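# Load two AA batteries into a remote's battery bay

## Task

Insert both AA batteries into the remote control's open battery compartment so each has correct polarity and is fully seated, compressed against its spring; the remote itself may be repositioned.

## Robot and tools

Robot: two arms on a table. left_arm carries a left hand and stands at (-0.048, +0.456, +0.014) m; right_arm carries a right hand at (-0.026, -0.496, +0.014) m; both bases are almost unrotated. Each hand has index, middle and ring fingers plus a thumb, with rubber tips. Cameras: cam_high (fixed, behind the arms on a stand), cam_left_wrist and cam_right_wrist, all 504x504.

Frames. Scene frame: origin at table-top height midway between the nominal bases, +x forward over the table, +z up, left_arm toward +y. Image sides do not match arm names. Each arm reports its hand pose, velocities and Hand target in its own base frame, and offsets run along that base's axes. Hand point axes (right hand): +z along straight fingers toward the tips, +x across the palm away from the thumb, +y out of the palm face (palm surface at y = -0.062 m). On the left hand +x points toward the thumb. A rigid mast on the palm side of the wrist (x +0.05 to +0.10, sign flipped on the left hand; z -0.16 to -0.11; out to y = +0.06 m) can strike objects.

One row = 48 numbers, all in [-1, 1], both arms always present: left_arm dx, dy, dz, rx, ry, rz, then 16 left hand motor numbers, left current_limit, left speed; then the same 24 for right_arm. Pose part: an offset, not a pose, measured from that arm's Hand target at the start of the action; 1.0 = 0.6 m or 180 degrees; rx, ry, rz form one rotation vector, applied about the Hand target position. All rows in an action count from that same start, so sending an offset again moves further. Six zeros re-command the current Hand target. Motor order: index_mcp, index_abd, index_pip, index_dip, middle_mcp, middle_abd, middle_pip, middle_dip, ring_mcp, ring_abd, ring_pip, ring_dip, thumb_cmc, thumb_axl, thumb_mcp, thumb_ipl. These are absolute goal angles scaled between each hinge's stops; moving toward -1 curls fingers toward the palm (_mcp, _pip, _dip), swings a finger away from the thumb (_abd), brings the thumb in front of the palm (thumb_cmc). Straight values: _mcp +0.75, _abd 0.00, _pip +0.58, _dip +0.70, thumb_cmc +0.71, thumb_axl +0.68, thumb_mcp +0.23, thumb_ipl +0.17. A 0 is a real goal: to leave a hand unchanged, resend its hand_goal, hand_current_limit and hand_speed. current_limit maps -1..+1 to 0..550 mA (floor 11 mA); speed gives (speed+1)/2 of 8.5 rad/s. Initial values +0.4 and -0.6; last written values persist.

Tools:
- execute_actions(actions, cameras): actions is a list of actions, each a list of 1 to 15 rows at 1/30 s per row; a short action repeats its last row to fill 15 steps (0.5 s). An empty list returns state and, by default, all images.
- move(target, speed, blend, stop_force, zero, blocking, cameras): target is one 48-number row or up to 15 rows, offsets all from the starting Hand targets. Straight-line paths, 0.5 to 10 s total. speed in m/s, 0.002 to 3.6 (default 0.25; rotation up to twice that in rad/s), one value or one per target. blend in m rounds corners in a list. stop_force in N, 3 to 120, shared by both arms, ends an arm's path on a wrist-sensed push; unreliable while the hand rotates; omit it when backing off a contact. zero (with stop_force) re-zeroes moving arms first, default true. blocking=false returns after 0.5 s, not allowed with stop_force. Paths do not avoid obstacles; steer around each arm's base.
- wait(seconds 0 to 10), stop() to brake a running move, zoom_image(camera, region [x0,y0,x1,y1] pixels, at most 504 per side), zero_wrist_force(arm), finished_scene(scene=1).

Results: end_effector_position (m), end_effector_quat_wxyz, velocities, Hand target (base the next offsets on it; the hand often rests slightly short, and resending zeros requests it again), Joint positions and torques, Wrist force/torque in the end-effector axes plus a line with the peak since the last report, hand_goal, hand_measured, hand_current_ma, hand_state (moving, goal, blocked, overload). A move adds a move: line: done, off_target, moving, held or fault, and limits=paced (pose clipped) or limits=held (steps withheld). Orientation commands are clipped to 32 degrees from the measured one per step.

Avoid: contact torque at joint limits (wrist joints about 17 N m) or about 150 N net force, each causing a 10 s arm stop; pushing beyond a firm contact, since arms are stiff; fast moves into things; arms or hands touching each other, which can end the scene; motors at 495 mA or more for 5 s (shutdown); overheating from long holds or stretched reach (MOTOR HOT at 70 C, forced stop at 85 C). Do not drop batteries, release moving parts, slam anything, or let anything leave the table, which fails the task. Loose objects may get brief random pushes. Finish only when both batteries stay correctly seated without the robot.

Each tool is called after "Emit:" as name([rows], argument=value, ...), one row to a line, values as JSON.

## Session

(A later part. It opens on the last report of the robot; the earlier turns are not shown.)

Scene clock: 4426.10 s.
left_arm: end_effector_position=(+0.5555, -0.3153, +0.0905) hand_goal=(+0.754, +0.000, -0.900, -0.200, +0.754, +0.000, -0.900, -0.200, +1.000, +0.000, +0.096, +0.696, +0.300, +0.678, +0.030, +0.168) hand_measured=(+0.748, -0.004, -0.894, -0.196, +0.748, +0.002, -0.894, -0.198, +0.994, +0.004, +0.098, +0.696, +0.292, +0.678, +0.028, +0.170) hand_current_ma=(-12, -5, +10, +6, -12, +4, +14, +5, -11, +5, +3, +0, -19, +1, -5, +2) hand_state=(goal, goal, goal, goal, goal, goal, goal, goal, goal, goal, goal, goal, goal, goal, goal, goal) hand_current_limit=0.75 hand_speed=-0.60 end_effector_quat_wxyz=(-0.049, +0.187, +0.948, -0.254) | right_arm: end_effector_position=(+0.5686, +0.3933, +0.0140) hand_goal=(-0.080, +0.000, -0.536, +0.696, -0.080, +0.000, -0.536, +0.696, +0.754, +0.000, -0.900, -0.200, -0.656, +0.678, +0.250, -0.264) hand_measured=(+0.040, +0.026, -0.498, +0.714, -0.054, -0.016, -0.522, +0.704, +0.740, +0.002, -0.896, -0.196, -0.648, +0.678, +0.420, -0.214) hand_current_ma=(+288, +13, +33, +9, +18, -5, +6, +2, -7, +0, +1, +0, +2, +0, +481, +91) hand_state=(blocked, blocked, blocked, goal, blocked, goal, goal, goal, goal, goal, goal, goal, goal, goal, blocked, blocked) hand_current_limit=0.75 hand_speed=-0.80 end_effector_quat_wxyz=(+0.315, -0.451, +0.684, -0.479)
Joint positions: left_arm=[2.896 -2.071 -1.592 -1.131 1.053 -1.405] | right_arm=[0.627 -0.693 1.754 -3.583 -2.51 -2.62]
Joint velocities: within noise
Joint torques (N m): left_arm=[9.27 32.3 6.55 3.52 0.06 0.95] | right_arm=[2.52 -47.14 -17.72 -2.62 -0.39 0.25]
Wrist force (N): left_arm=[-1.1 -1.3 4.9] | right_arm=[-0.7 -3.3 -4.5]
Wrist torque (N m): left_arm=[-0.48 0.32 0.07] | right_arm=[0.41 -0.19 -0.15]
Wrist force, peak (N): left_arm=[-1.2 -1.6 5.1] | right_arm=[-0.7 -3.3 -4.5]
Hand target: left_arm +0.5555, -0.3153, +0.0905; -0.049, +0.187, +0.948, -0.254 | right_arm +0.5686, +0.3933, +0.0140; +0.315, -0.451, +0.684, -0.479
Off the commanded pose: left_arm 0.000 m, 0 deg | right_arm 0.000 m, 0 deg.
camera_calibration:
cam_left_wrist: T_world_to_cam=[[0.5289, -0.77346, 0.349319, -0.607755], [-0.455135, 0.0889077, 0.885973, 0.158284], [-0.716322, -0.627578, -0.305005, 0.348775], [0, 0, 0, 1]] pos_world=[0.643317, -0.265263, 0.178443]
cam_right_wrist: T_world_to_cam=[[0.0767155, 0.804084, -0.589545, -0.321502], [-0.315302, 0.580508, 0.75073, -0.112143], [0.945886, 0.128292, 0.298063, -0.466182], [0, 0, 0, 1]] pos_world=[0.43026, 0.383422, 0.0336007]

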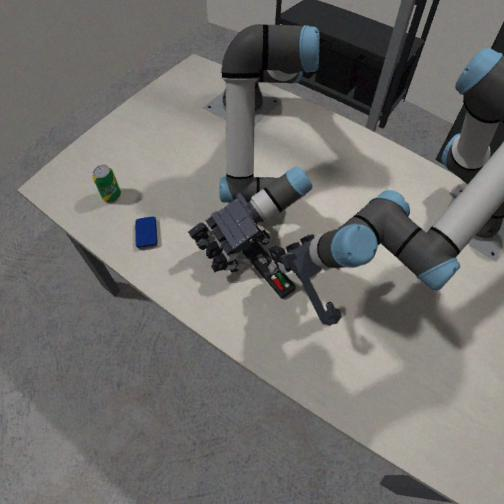

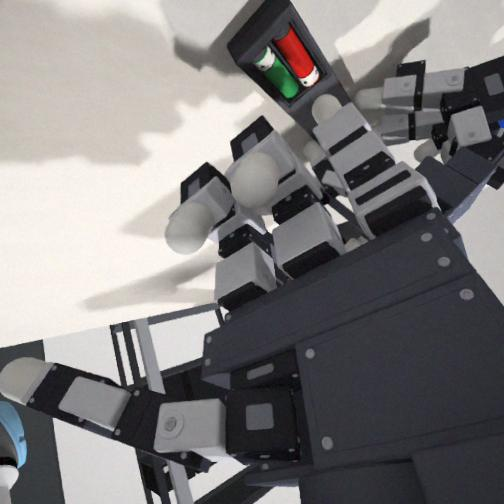

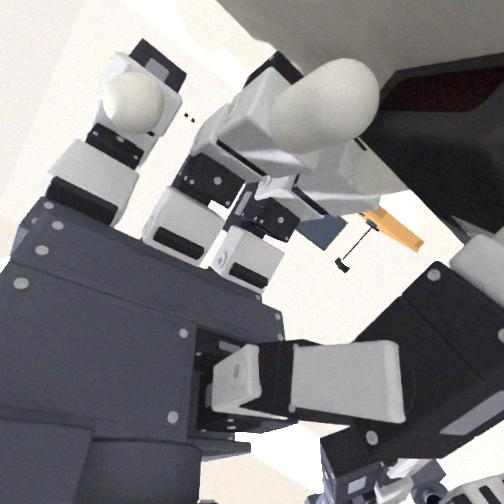

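Emit:
move([
  [0.00617,0.01417,0,0,0,0,0.754,0,-0.9,-0.2,0.754,0,-0.9,-0.2,1.0,0,0.095,0.696,0.3,0.678,0.03,0.168,0.75,-0.6,0,0,0,0,0,0,-0.08,0,-0.536,0.696,-0.08,0,-0.536,0.696,0.754,0,-0.9,-0.2,-0.657,0.678,0.25,-0.265,0.75,-0.8],
  [0.00617,0.01417,-0.019,0,0,0,0.754,0,-0.9,-0.2,0.754,0,-0.9,-0.2,1.0,0,0.095,0.696,0.3,0.678,0.03,0.168,0.75,-0.6,0,0,0,0,0,0,-0.08,0,-0.536,0.696,-0.08,0,-0.536,0.696,0.754,0,-0.9,-0.2,-0.657,0.678,0.25,-0.265,0.75,-0.8],
], speed=0.03, cameras=["cam_left_wrist"])

Emit:
zoom_image(camera="cam_left_wrist", region=[270, 40, 350, 120])

Scene clock: 4463.97 s.
left_arm: end_effector_position=(+0.5591, -0.3068, +0.0789) hand_goal=(+0.754, +0.000, -0.900, -0.200, +0.754, +0.000, -0.900, -0.200, +1.000, +0.000, +0.096, +0.696, +0.300, +0.678, +0.030, +0.168) hand_measured=(+0.748, -0.004, -0.894, -0.196, +0.748, +0.002, -0.894, -0.198, +0.994, +0.004, +0.098, +0.696, +0.292, +0.678, +0.028, +0.170) hand_current_ma=(-12, -5, +10, +6, -12, +4, +14, +5, -11, +5, +3, +0, -19, +1, -5, +2) hand_state=(goal, goal, goal, goal, goal, goal, goal, goal, goal, goal, goal, goal, goal, goal, goal, goal) hand_current_limit=0.75 hand_speed=-0.60 end_effector_quat_wxyz=(-0.049, +0.187, +0.948, -0.254) | right_arm: end_effector_position=(+0.5686, +0.3933, +0.0140) hand_goal=(-0.080, +0.000, -0.536, +0.696, -0.080, +0.000, -0.536, +0.696, +0.754, +0.000, -0.900, -0.200, -0.656, +0.678, +0.250, -0.264) hand_measured=(+0.040, +0.026, -0.498, +0.714, -0.054, -0.016, -0.522, +0.704, +0.740, +0.002, -0.896, -0.196, -0.648, +0.678, +0.420, -0.214) hand_current_ma=(+288, +13, +33, +9, +18, -5, +6, +2, -7, +0, +1, +0, +2, +0, +481, +91) hand_state=(blocked, blocked, blocked, goal, blocked, goal, goal, goal, goal, goal, goal, goal, goal, goal, blocked, blocked) hand_current_limit=0.75 hand_speed=-0.80 end_effector_quat_wxyz=(+0.315, -0.451, +0.684, -0.479)
Joint positions: left_arm=[2.91 -2.084 -1.604 -1.114 1.054 -1.388] | right_arm=[0.627 -0.693 1.754 -3.583 -2.51 -2.62]
Joint torques (N m): left_arm=[-9.72 50.4 27.33 -0.12 -0.31 -1.26] | right_arm=[3.16 -46.12 -18.06 -2.62 -0.4 0.27]
Wrist force (N): left_arm=[-1.2 -1.4 5.2] | right_arm=[-0.5 -3.1 -4.0]
Wrist torque (N m): left_arm=[-0.51 0.34 -0.01] | right_arm=[0.39 -0.23 -0.13]
Wrist force, peak (N): left_arm=[-1.1 -0.9 5.5] | right_arm=[-0.6 -3.5 -4.5]
Hand target: left_arm +0.5592, -0.3068, +0.0791; -0.049, +0.187, +0.948, -0.254 | right_arm +0.5686, +0.3933, +0.0140; +0.315, -0.451, +0.684, -0.479
Off the commanded pose: left_arm 0.000 m, 0 deg | right_arm 0.000 m, 0 deg.
move: done
camera_calibration:
cam_left_wrist: T_world_to_cam=[[0.52899, -0.773488, 0.349122, -0.599029], [-0.454923, 0.0888231, 0.88609, 0.169355], [-0.71639, -0.627556, -0.304891, 0.35315], [0, 0, 0, 1]] pos_world=[0.646917, -0.256763, 0.166743]
Images, in order (width x height): cam_left_wrist 504x504.

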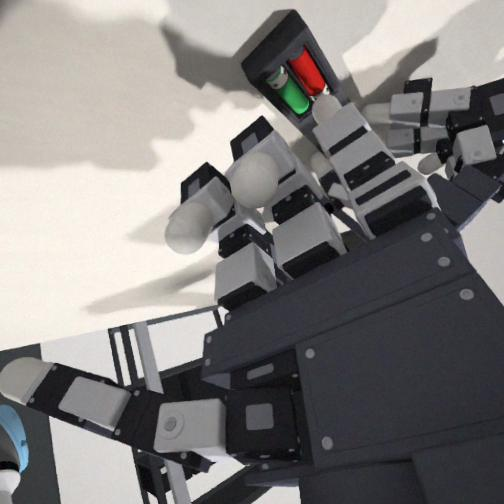

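Scaled by 6.300.

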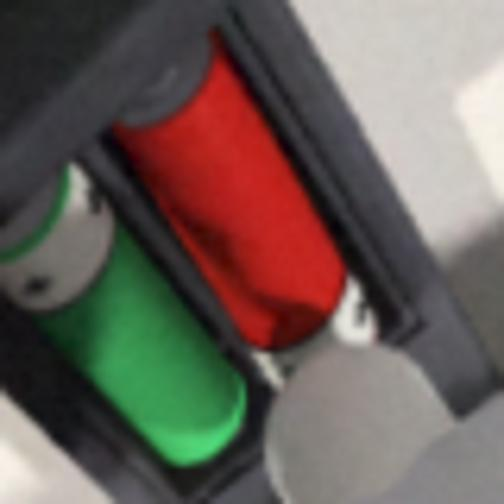

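Emit:
move(target=[0,0,-0.0125,0,0,0,0.754,0,-0.9,-0.2,0.754,0,-0.9,-0.2,1.0,0,0.095,0.696,0.3,0.678,0.03,0.168,0.75,-0.6,0,0,0,0,0,0,-0.08,0,-0.536,0.696,-0.08,0,-0.536,0.696,0.754,0,-0.9,-0.2,-0.657,0.678,0.25,-0.265,0.75,-0.8], speed=0.005, stop_force=6, cameras=["cam_left_wrist"])

Emit:
zoom_image(camera="cam_left_wrist", region=[270, 40, 350, 120])

Scene clock: 4472.53 s.
left_arm: end_effector_position=(+0.5592, -0.3068, +0.0762) hand_goal=(+0.754, +0.000, -0.900, -0.200, +0.754, +0.000, -0.900, -0.200, +1.000, +0.000, +0.096, +0.696, +0.300, +0.678, +0.030, +0.168) hand_measured=(+0.748, -0.004, -0.894, -0.196, +0.748, +0.002, -0.894, -0.198, +1.000, +0.004, +0.092, +0.694, +0.292, +0.678, +0.028, +0.170) hand_current_ma=(-12, -5, +10, +6, -12, +4, +14, +5, +0, +7, -8, -3, -19, +1, -5, +2) hand_state=(goal, goal, goal, goal, goal, goal, goal, goal, goal, goal, goal, goal, goal, goal, goal, goal) hand_current_limit=0.75 hand_speed=-0.60 end_effector_quat_wxyz=(-0.049, +0.187, +0.948, -0.254) | right_arm: end_effector_position=(+0.5686, +0.3933, +0.0140) hand_goal=(-0.080, +0.000, -0.536, +0.696, -0.080, +0.000, -0.536, +0.696, +0.754, +0.000, -0.900, -0.200, -0.656, +0.678, +0.250, -0.264) hand_measured=(+0.040, +0.026, -0.498, +0.714, -0.054, -0.016, -0.522, +0.704, +0.740, +0.002, -0.896, -0.196, -0.648, +0.678, +0.420, -0.214) hand_current_ma=(+288, +13, +33, +9, +18, -5, +6, +2, -7, +0, +1, +0, +2, +0, +481, +91) hand_state=(blocked, blocked, blocked, goal, blocked, goal, goal, goal, goal, goal, goal, goal, goal, goal, blocked, blocked) hand_current_limit=0.75 hand_speed=-0.80 end_effector_quat_wxyz=(+0.315, -0.451, +0.684, -0.479)
Joint positions: left_arm=[2.91 -2.087 -1.606 -1.108 1.054 -1.388] | right_arm=[0.627 -0.693 1.754 -3.583 -2.51 -2.62]
Joint torques (N m): left_arm=[-10.59 47.45 33.87 -0.15 -1.74 -0.3] | right_arm=[3.15 -47.01 -19.19 -2.8 -0.27 0.27]
Wrist force (N): left_arm=[-0.7 -3.3 -1.0] | right_arm=[-0.7 -3.0 -4.2]
Wrist torque (N m): left_arm=[0.02 -0.03 0.14] | right_arm=[0.42 -0.19 -0.15]
Wrist force, peak (N): left_arm=[-1.1 -1.3 5.2] | right_arm=[-0.5 -3.2 -4.7]
Hand target: left_arm +0.5592, -0.3068, +0.0762; -0.049, +0.187, +0.948, -0.254 (not the last commanded pose) | right_arm +0.5686, +0.3933, +0.0140; +0.315, -0.451, +0.684, -0.479
Off the commanded pose: left_arm 0.005 m, 0 deg | right_arm 0.000 m, 0 deg.
move: contact (left_arm)
camera_calibration:
cam_left_wrist: T_world_to_cam=[[0.528834, -0.773475, 0.349386, -0.598114], [-0.455244, 0.0889202, 0.885915, 0.171965], [-0.716301, -0.627558, -0.305096, 0.352405], [0, 0, 0, 1]] pos_world=[0.647017, -0.256763, 0.164143]
Images, in order (width x height): cam_left_wrist 504x504.

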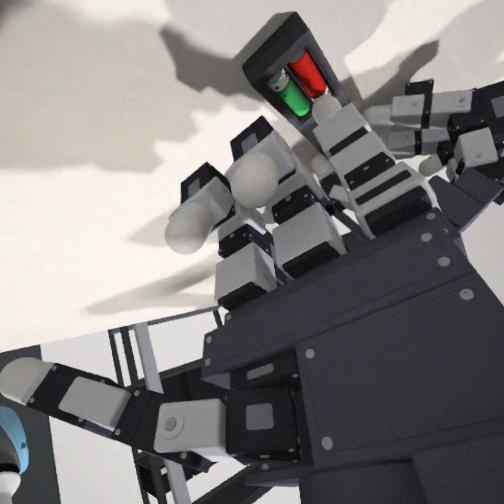

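Scaled by 6.300.

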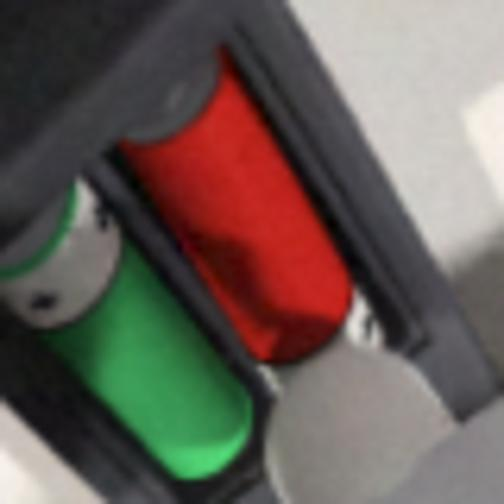

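Emit:
move([
  [0,0,0.0085,0,0,0,0.754,0,-0.9,-0.2,0.754,0,-0.9,-0.2,1.0,0,0.095,0.696,0.3,0.678,0.03,0.168,0.75,-0.6,0,0,0,0,0,0,-0.08,0,-0.536,0.696,-0.08,0,-0.536,0.696,0.754,0,-0.9,-0.2,-0.657,0.678,0.25,-0.265,0.75,-0.8],
  [-0.02254,0.01277,0.0085,0,0,0,0.754,0,-0.9,-0.2,0.754,0,-0.9,-0.2,1.0,0,0.095,0.696,0.3,0.678,0.03,0.168,0.75,-0.6,0,0,0,0,0,0,-0.08,0,-0.536,0.696,-0.08,0,-0.536,0.696,0.754,0,-0.9,-0.2,-0.657,0.678,0.25,-0.265,0.75,-0.8],
], speed=0.03, cameras=["cam_left_wrist"])

Emit:
zoom_image(camera="cam_left_wrist", region=[270, 40, 350, 120])

Scene clock: 4486.47 s.
left_arm: end_effector_position=(+0.5456, -0.2991, +0.0813) hand_goal=(+0.754, +0.000, -0.900, -0.200, +0.754, +0.000, -0.900, -0.200, +1.000, +0.000, +0.096, +0.696, +0.300, +0.678, +0.030, +0.168) hand_measured=(+0.748, -0.004, -0.894, -0.196, +0.748, +0.002, -0.894, -0.198, +0.996, +0.004, +0.092, +0.694, +0.292, +0.678, +0.028, +0.170) hand_current_ma=(-12, -5, +10, +6, -12, +4, +14, +5, -11, +5, -8, -3, -19, +1, -5, +2) hand_state=(goal, goal, goal, goal, goal, goal, goal, goal, goal, goal, goal, goal, goal, goal, goal, goal) hand_current_limit=0.75 hand_speed=-0.60 end_effector_quat_wxyz=(-0.049, +0.187, +0.948, -0.254) end_effector_velocity=(+0.001, -0.001, +0.000) end_effector_angular_velocity=(+0.000, -0.001, -0.002) | right_arm: end_effector_position=(+0.5686, +0.3933, +0.0140) hand_goal=(-0.080, +0.000, -0.536, +0.696, -0.080, +0.000, -0.536, +0.696, +0.754, +0.000, -0.900, -0.200, -0.656, +0.678, +0.250, -0.264) hand_measured=(+0.040, +0.026, -0.498, +0.714, -0.054, -0.016, -0.522, +0.704, +0.740, +0.002, -0.896, -0.196, -0.648, +0.678, +0.420, -0.214) hand_current_ma=(+288, +13, +33, +9, +18, -5, +6, +2, -7, +0, +1, +0, +2, +0, +481, +91) hand_state=(blocked, blocked, blocked, goal, blocked, goal, goal, goal, goal, goal, goal, goal, goal, goal, blocked, blocked) hand_current_limit=0.75 hand_speed=-0.80 end_effector_quat_wxyz=(+0.315, -0.451, +0.684, -0.479)
Joint positions: left_arm=[2.917 -2.049 -1.652 -1.105 1.055 -1.38] | right_arm=[0.627 -0.693 1.754 -3.583 -2.51 -2.62]
Joint velocities: left_arm=[-0.002 -0.004 0.005 0 0 0] | right_arm=[within noise]
Joint torques (N m): left_arm=[0.53 30.59 36.71 0.97 0.66 -0.46] | right_arm=[2.75 -47.65 -19.41 -2.59 -0.27 0.17]
Wrist force (N): left_arm=[-1.2 -1.3 5.0] | right_arm=[-0.9 -3.3 -4.4]
Wrist torque (N m): left_arm=[-0.51 0.35 -0.02] | right_arm=[0.40 -0.16 -0.17]
Wrist force, peak (N): left_arm=[-1.2 -1.7 5.5] | right_arm=[-0.7 -3.4 -4.4]
Hand target: left_arm +0.5457, -0.2992, +0.0813; -0.049, +0.187, +0.948, -0.254 | right_arm +0.5686, +0.3933, +0.0140; +0.315, -0.451, +0.684, -0.479
Off the commanded pose: left_arm 0.000 m, 0 deg | right_arm 0.000 m, 0 deg.
move: done
camera_calibration:
cam_left_wrist: T_world_to_cam=[[0.528749, -0.773487, 0.349489, -0.586715], [-0.455375, 0.0889654, 0.885844, 0.160677], [-0.716281, -0.627537, -0.305186, 0.349059], [0, 0, 0, 1]] pos_world=[0.633417, -0.249063, 0.169244]
Images, in order (width x height): cam_left_wrist 504x504.

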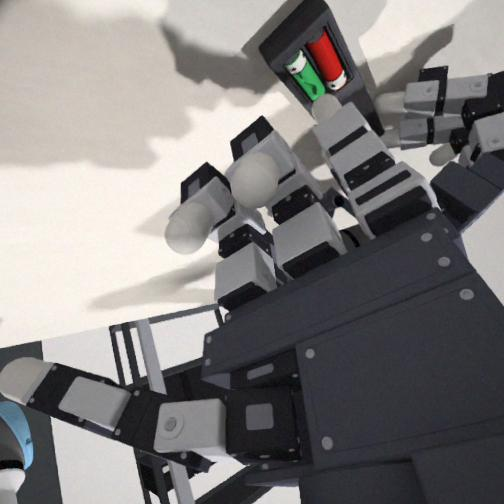

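Scaled by 6.300.

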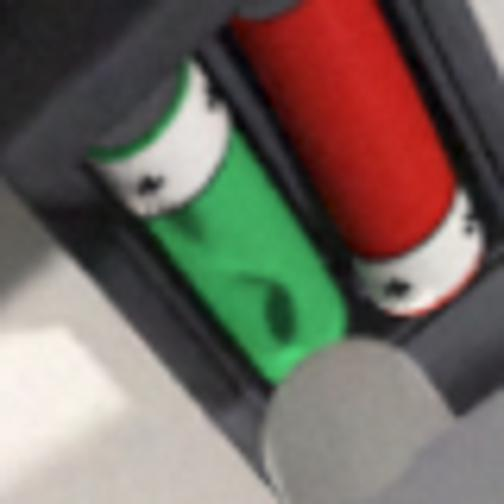

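Emit:
move(target=[0.00247,0.00619,0,0,0,0,0.754,0,-0.9,-0.2,0.754,0,-0.9,-0.2,1.0,0,0.095,0.696,0.3,0.678,0.03,0.168,0.75,-0.6,0,0,0,0,0,0,-0.08,0,-0.536,0.696,-0.08,0,-0.536,0.696,0.754,0,-0.9,-0.2,-0.657,0.678,0.25,-0.265,0.75,-0.8], speed=0.03)

Emit:
move(target=[0,0,-0.0165,0,0,0,0.754,0,-0.9,-0.2,0.754,0,-0.9,-0.2,1.0,0,0.095,0.696,0.3,0.678,0.03,0.168,0.75,-0.6,0,0,0,0,0,0,-0.08,0,-0.536,0.696,-0.08,0,-0.536,0.696,0.754,0,-0.9,-0.2,-0.657,0.678,0.25,-0.265,0.75,-0.8], speed=0.005, stop_force=6, cameras=["cam_left_wrist"])

Emit:
zoom_image(camera="cam_left_wrist", region=[270, 40, 350, 120])

Scene clock: 4493.03 s.
left_arm: end_effector_position=(+0.5473, -0.2954, +0.0814) hand_goal=(+0.754, +0.000, -0.900, -0.200, +0.754, +0.000, -0.900, -0.200, +1.000, +0.000, +0.096, +0.696, +0.300, +0.678, +0.030, +0.168) hand_measured=(+0.748, -0.004, -0.894, -0.196, +0.748, +0.002, -0.894, -0.198, +0.994, +0.004, +0.092, +0.694, +0.292, +0.678, +0.028, +0.170) hand_current_ma=(-12, -5, +10, +6, -12, +4, +14, +5, -11, +5, -8, -3, -19, +1, -5, +2) hand_state=(goal, goal, goal, goal, goal, goal, goal, goal, goal, goal, goal, goal, goal, goal, goal, goal) hand_current_limit=0.75 hand_speed=-0.60 end_effector_quat_wxyz=(-0.049, +0.187, +0.948, -0.254) | right_arm: end_effector_position=(+0.5686, +0.3933, +0.0140) hand_goal=(-0.080, +0.000, -0.536, +0.696, -0.080, +0.000, -0.536, +0.696, +0.754, +0.000, -0.900, -0.200, -0.656, +0.678, +0.250, -0.264) hand_measured=(+0.040, +0.026, -0.498, +0.714, -0.054, -0.016, -0.522, +0.704, +0.740, +0.002, -0.896, -0.196, -0.648, +0.678, +0.420, -0.214) hand_current_ma=(+288, +13, +33, +9, +18, -5, +6, +2, -7, +0, +1, +0, +2, +0, +481, +91) hand_state=(blocked, blocked, blocked, goal, blocked, goal, goal, goal, goal, goal, goal, goal, goal, goal, blocked, blocked) hand_current_limit=0.75 hand_speed=-0.80 end_effector_quat_wxyz=(+0.315, -0.451, +0.684, -0.479)
Joint positions: left_arm=[2.924 -2.048 -1.652 -1.109 1.055 -1.373] | right_arm=[0.627 -0.693 1.754 -3.583 -2.51 -2.62]
Joint torques (N m): left_arm=[1.73 49.63 7.66 0.86 0.94 0.37] | right_arm=[2.69 -47.1 -19.32 -2.57 -0.12 0.08]
Wrist force (N): left_arm=[-1.1 -1.1 5.0] | right_arm=[-0.6 -3.0 -4.1]
Wrist torque (N m): left_arm=[-0.48 0.33 -0.02] | right_arm=[0.41 -0.20 -0.14]
Wrist force, peak (N): left_arm=[-1.1 -1.5 5.3] | right_arm=[-0.8 -3.3 -4.4]
Hand target: left_arm +0.5472, -0.2955, +0.0813; -0.049, +0.187, +0.948, -0.254 | right_arm +0.5686, +0.3933, +0.0140; +0.315, -0.451, +0.684, -0.479
Off the commanded pose: left_arm 0.000 m, 0 deg | right_arm 0.000 m, 0 deg.
move: done

Scene clock: 4496.00 s.
left_arm: end_effector_position=(+0.5472, -0.2955, +0.0732) hand_goal=(+0.754, +0.000, -0.900, -0.200, +0.754, +0.000, -0.900, -0.200, +1.000, +0.000, +0.096, +0.696, +0.300, +0.678, +0.030, +0.168) hand_measured=(+0.748, -0.004, -0.894, -0.196, +0.748, +0.002, -0.894, -0.198, +1.000, +0.004, +0.088, +0.692, +0.292, +0.678, +0.028, +0.170) hand_current_ma=(-12, -5, +10, +6, -12, +4, +14, +5, +0, +8, -18, -8, -19, +1, -5, +2) hand_state=(goal, goal, goal, goal, goal, goal, goal, goal, goal, goal, goal, goal, goal, goal, goal, goal) hand_current_limit=0.75 hand_speed=-0.60 end_effector_quat_wxyz=(-0.049, +0.187, +0.948, -0.254) | right_arm: end_effector_position=(+0.5686, +0.3933, +0.0140) hand_goal=(-0.080, +0.000, -0.536, +0.696, -0.080, +0.000, -0.536, +0.696, +0.754, +0.000, -0.900, -0.200, -0.656, +0.678, +0.250, -0.264) hand_measured=(+0.040, +0.026, -0.498, +0.714, -0.054, -0.016, -0.522, +0.704, +0.740, +0.002, -0.896, -0.196, -0.648, +0.678, +0.420, -0.214) hand_current_ma=(+288, +13, +33, +9, +18, -5, +6, +2, -7, +0, +1, +0, +2, +0, +481, +91) hand_state=(blocked, blocked, blocked, goal, blocked, goal, goal, goal, goal, goal, goal, goal, goal, goal, blocked, blocked) hand_current_limit=0.75 hand_speed=-0.80 end_effector_quat_wxyz=(+0.315, -0.451, +0.684, -0.479)
Joint positions: left_arm=[2.923 -2.058 -1.66 -1.091 1.055 -1.373] | right_arm=[0.627 -0.693 1.754 -3.583 -2.51 -2.62]
Joint torques (N m): left_arm=[-11.23 45.77 33.37 -0.15 -0.81 -0.71] | right_arm=[2.51 -46.98 -19.64 -2.48 -0.22 0.18]
Wrist force (N): left_arm=[-0.7 -3.0 -1.2] | right_arm=[-0.9 -3.0 -4.3]
Wrist torque (N m): left_arm=[0.03 -0.05 0.12] | right_arm=[0.44 -0.16 -0.16]
Wrist force, peak (N): left_arm=[-1.2 -1.3 5.2] | right_arm=[-0.8 -3.4 -4.5]
Hand target: left_arm +0.5472, -0.2955, +0.0732; -0.049, +0.187, +0.948, -0.254 (not the last commanded pose) | right_arm +0.5686, +0.3933, +0.0140; +0.315, -0.451, +0.684, -0.479
Off the commanded pose: left_arm 0.002 m, 0 deg | right_arm 0.000 m, 0 deg.
move: contact (left_arm)
camera_calibration:
cam_left_wrist: T_world_to_cam=[[0.528786, -0.773454, 0.349506, -0.581886], [-0.455409, 0.0889368, 0.885829, 0.168269], [-0.716232, -0.627582, -0.30521, 0.350017], [0, 0, 0, 1]] pos_world=[0.635017, -0.245363, 0.161144]
Images, in order (width x height): cam_left_wrist 504x504.

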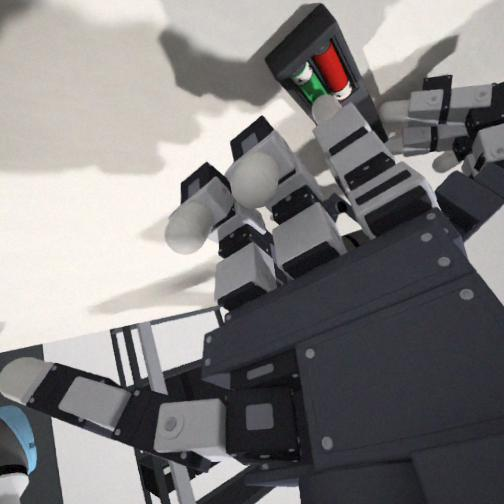

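Scaled by 6.300.

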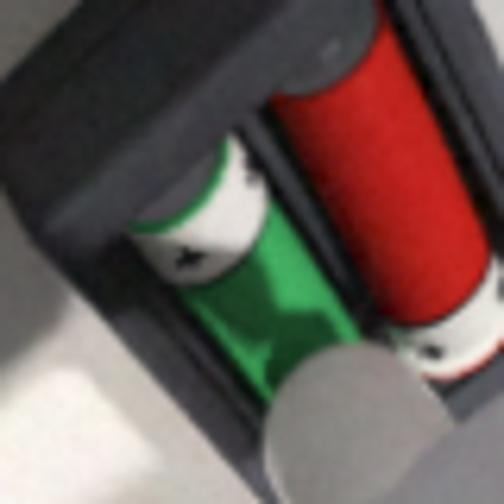

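Emit:
move([
  [0,0,0.0135,0,0,0,0.754,0,-0.9,-0.2,0.754,0,-0.9,-0.2,1.0,0,0.095,0.696,0.3,0.678,0.03,0.168,0.75,-0.6,0,0,0,0,0,0,-0.08,0,-0.536,0.696,-0.08,0,-0.536,0.696,0.754,0,-0.9,-0.2,-0.657,0.678,0.25,-0.265,0.75,-0.8],
  [0.02353,-0.00939,0.0135,0,0,0,0.754,0,-0.9,-0.2,0.754,0,-0.9,-0.2,1.0,0,0.095,0.696,0.3,0.678,0.03,0.168,0.75,-0.6,0,0,0,0,0,0,-0.08,0,-0.536,0.696,-0.08,0,-0.536,0.696,0.754,0,-0.9,-0.2,-0.657,0.678,0.25,-0.265,0.75,-0.8],
], speed=0.04)

Emit:
move(target=[0,0,-0.0165,0,0,0,0.754,0,-0.9,-0.2,0.754,0,-0.9,-0.2,1.0,0,0.095,0.696,0.3,0.678,0.03,0.168,0.75,-0.6,0,0,0,0,0,0,-0.08,0,-0.536,0.696,-0.08,0,-0.536,0.696,0.754,0,-0.9,-0.2,-0.657,0.678,0.25,-0.265,0.75,-0.8], speed=0.005, stop_force=6, cameras=["cam_left_wrist"])

Emit:
zoom_image(camera="cam_left_wrist", region=[270, 40, 350, 120])

Scene clock: 4505.83 s.
left_arm: end_effector_position=(+0.5614, -0.3012, +0.0813) hand_goal=(+0.754, +0.000, -0.900, -0.200, +0.754, +0.000, -0.900, -0.200, +1.000, +0.000, +0.096, +0.696, +0.300, +0.678, +0.030, +0.168) hand_measured=(+0.748, -0.004, -0.894, -0.196, +0.748, +0.002, -0.894, -0.198, +0.994, +0.004, +0.092, +0.694, +0.292, +0.678, +0.028, +0.170) hand_current_ma=(-12, -5, +10, +6, -12, +4, +14, +5, -11, +5, -8, -4, -19, +1, -5, +2) hand_state=(goal, goal, goal, goal, goal, goal, goal, goal, goal, goal, goal, goal, goal, goal, goal, goal) hand_current_limit=0.75 hand_speed=-0.60 end_effector_quat_wxyz=(-0.049, +0.187, +0.948, -0.254) end_effector_velocity=(-0.002, +0.000, +0.000) end_effector_angular_velocity=(+0.000, +0.001, +0.000) | right_arm: end_effector_position=(+0.5686, +0.3933, +0.0140) hand_goal=(-0.080, +0.000, -0.536, +0.696, -0.080, +0.000, -0.536, +0.696, +0.754, +0.000, -0.900, -0.200, -0.656, +0.678, +0.250, -0.264) hand_measured=(+0.040, +0.026, -0.498, +0.714, -0.054, -0.016, -0.522, +0.704, +0.740, +0.002, -0.896, -0.196, -0.648, +0.678, +0.420, -0.214) hand_current_ma=(+288, +13, +33, +9, +18, -5, +6, +2, -7, +0, +1, +0, +2, +0, +481, +91) hand_state=(blocked, blocked, blocked, goal, blocked, goal, goal, goal, goal, goal, goal, goal, goal, goal, blocked, blocked) hand_current_limit=0.75 hand_speed=-0.80 end_effector_quat_wxyz=(+0.315, -0.451, +0.684, -0.479)
Joint positions: left_arm=[2.92 -2.08 -1.602 -1.126 1.055 -1.378] | right_arm=[0.627 -0.693 1.754 -3.583 -2.51 -2.62]
Joint velocities: left_arm=[0 0.003 -0.006 0.002 0 0] | right_arm=[within noise]
Joint torques (N m): left_arm=[-6.83 51.34 7.69 3.63 -2.94 0.4] | right_arm=[2.87 -45.36 -20.81 -2.63 -0.34 0.03]
Wrist force (N): left_arm=[-1.1 -1.4 5.1] | right_arm=[-0.6 -3.2 -4.2]
Wrist torque (N m): left_arm=[-0.51 0.33 0.01] | right_arm=[0.39 -0.20 -0.14]
Wrist force, peak (N): left_arm=[-1.2 -1.2 5.5] | right_arm=[-0.3 -3.2 -4.8]
Hand target: left_arm +0.5613, -0.3011, +0.0813; -0.049, +0.187, +0.948, -0.254 | right_arm +0.5686, +0.3933, +0.0140; +0.315, -0.451, +0.684, -0.479
Off the commanded pose: left_arm 0.000 m, 0 deg | right_arm 0.000 m, 0 deg.
move: done

Scene clock: 4508.30 s.
left_arm: end_effector_position=(+0.5613, -0.3011, +0.0757) hand_goal=(+0.754, +0.000, -0.900, -0.200, +0.754, +0.000, -0.900, -0.200, +1.000, +0.000, +0.096, +0.696, +0.300, +0.678, +0.030, +0.168) hand_measured=(+0.748, -0.004, -0.894, -0.196, +0.748, +0.002, -0.894, -0.198, +1.000, +0.004, +0.088, +0.692, +0.292, +0.678, +0.028, +0.170) hand_current_ma=(-12, -5, +10, +6, -12, +4, +14, +5, +0, +8, -20, -9, -19, +1, -5, +2) hand_state=(goal, goal, goal, goal, goal, goal, goal, goal, goal, goal, goal, goal, goal, goal, goal, goal) hand_current_limit=0.75 hand_speed=-0.60 end_effector_quat_wxyz=(-0.049, +0.187, +0.948, -0.254) | right_arm: end_effector_position=(+0.5686, +0.3933, +0.0140) hand_goal=(-0.080, +0.000, -0.536, +0.696, -0.080, +0.000, -0.536, +0.696, +0.754, +0.000, -0.900, -0.200, -0.656, +0.678, +0.250, -0.264) hand_measured=(+0.040, +0.026, -0.498, +0.714, -0.054, -0.016, -0.522, +0.704, +0.740, +0.002, -0.896, -0.196, -0.648, +0.678, +0.420, -0.214) hand_current_ma=(+288, +13, +33, +9, +18, -5, +6, +2, -7, +0, +1, +0, +2, +0, +481, +91) hand_state=(blocked, blocked, blocked, goal, blocked, goal, goal, goal, goal, goal, goal, goal, goal, goal, blocked, blocked) hand_current_limit=0.75 hand_speed=-0.80 end_effector_quat_wxyz=(+0.315, -0.451, +0.684, -0.479)
Joint positions: left_arm=[2.92 -2.086 -1.608 -1.113 1.055 -1.377] | right_arm=[0.627 -0.693 1.754 -3.583 -2.51 -2.62]
Joint torques (N m): left_arm=[7.4 47.66 33.49 -0.27 0.16 1.21] | right_arm=[2.55 -45.4 -20.62 -2.57 -0.18 -0.01]
Wrist force (N): left_arm=[-0.6 -3.1 -1.5] | right_arm=[-0.6 -2.9 -4.5]
Wrist torque (N m): left_arm=[0.02 -0.05 0.12] | right_arm=[0.45 -0.20 -0.14]
Wrist force, peak (N): left_arm=[-1.0 -1.1 5.3] | right_arm=[-0.5 -3.5 -4.4]
Hand target: left_arm +0.5613, -0.3011, +0.0757; -0.049, +0.187, +0.948, -0.254 (not the last commanded pose) | right_arm +0.5686, +0.3933, +0.0140; +0.315, -0.451, +0.684, -0.479
Off the commanded pose: left_arm 0.004 m, 0 deg | right_arm 0.000 m, 0 deg.
move: contact (left_arm)
camera_calibration:
cam_left_wrist: T_world_to_cam=[[0.5288, -0.773398, 0.349608, -0.594637], [-0.455462, 0.0890011, 0.885795, 0.173038], [-0.716188, -0.627641, -0.30519, 0.357255], [0, 0, 0, 1]] pos_world=[0.649118, -0.251063, 0.163644]
Images, in order (width x height): cam_left_wrist 504x504.

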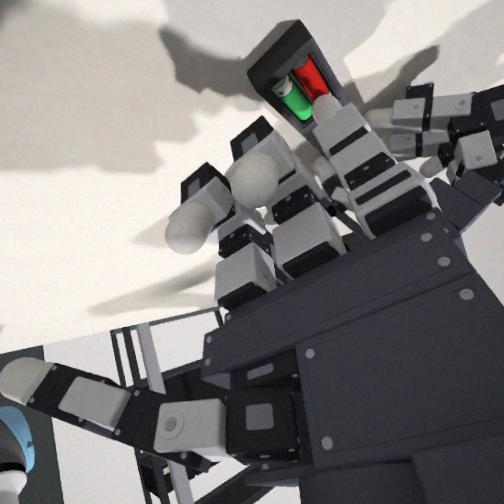

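Scaled by 6.300.

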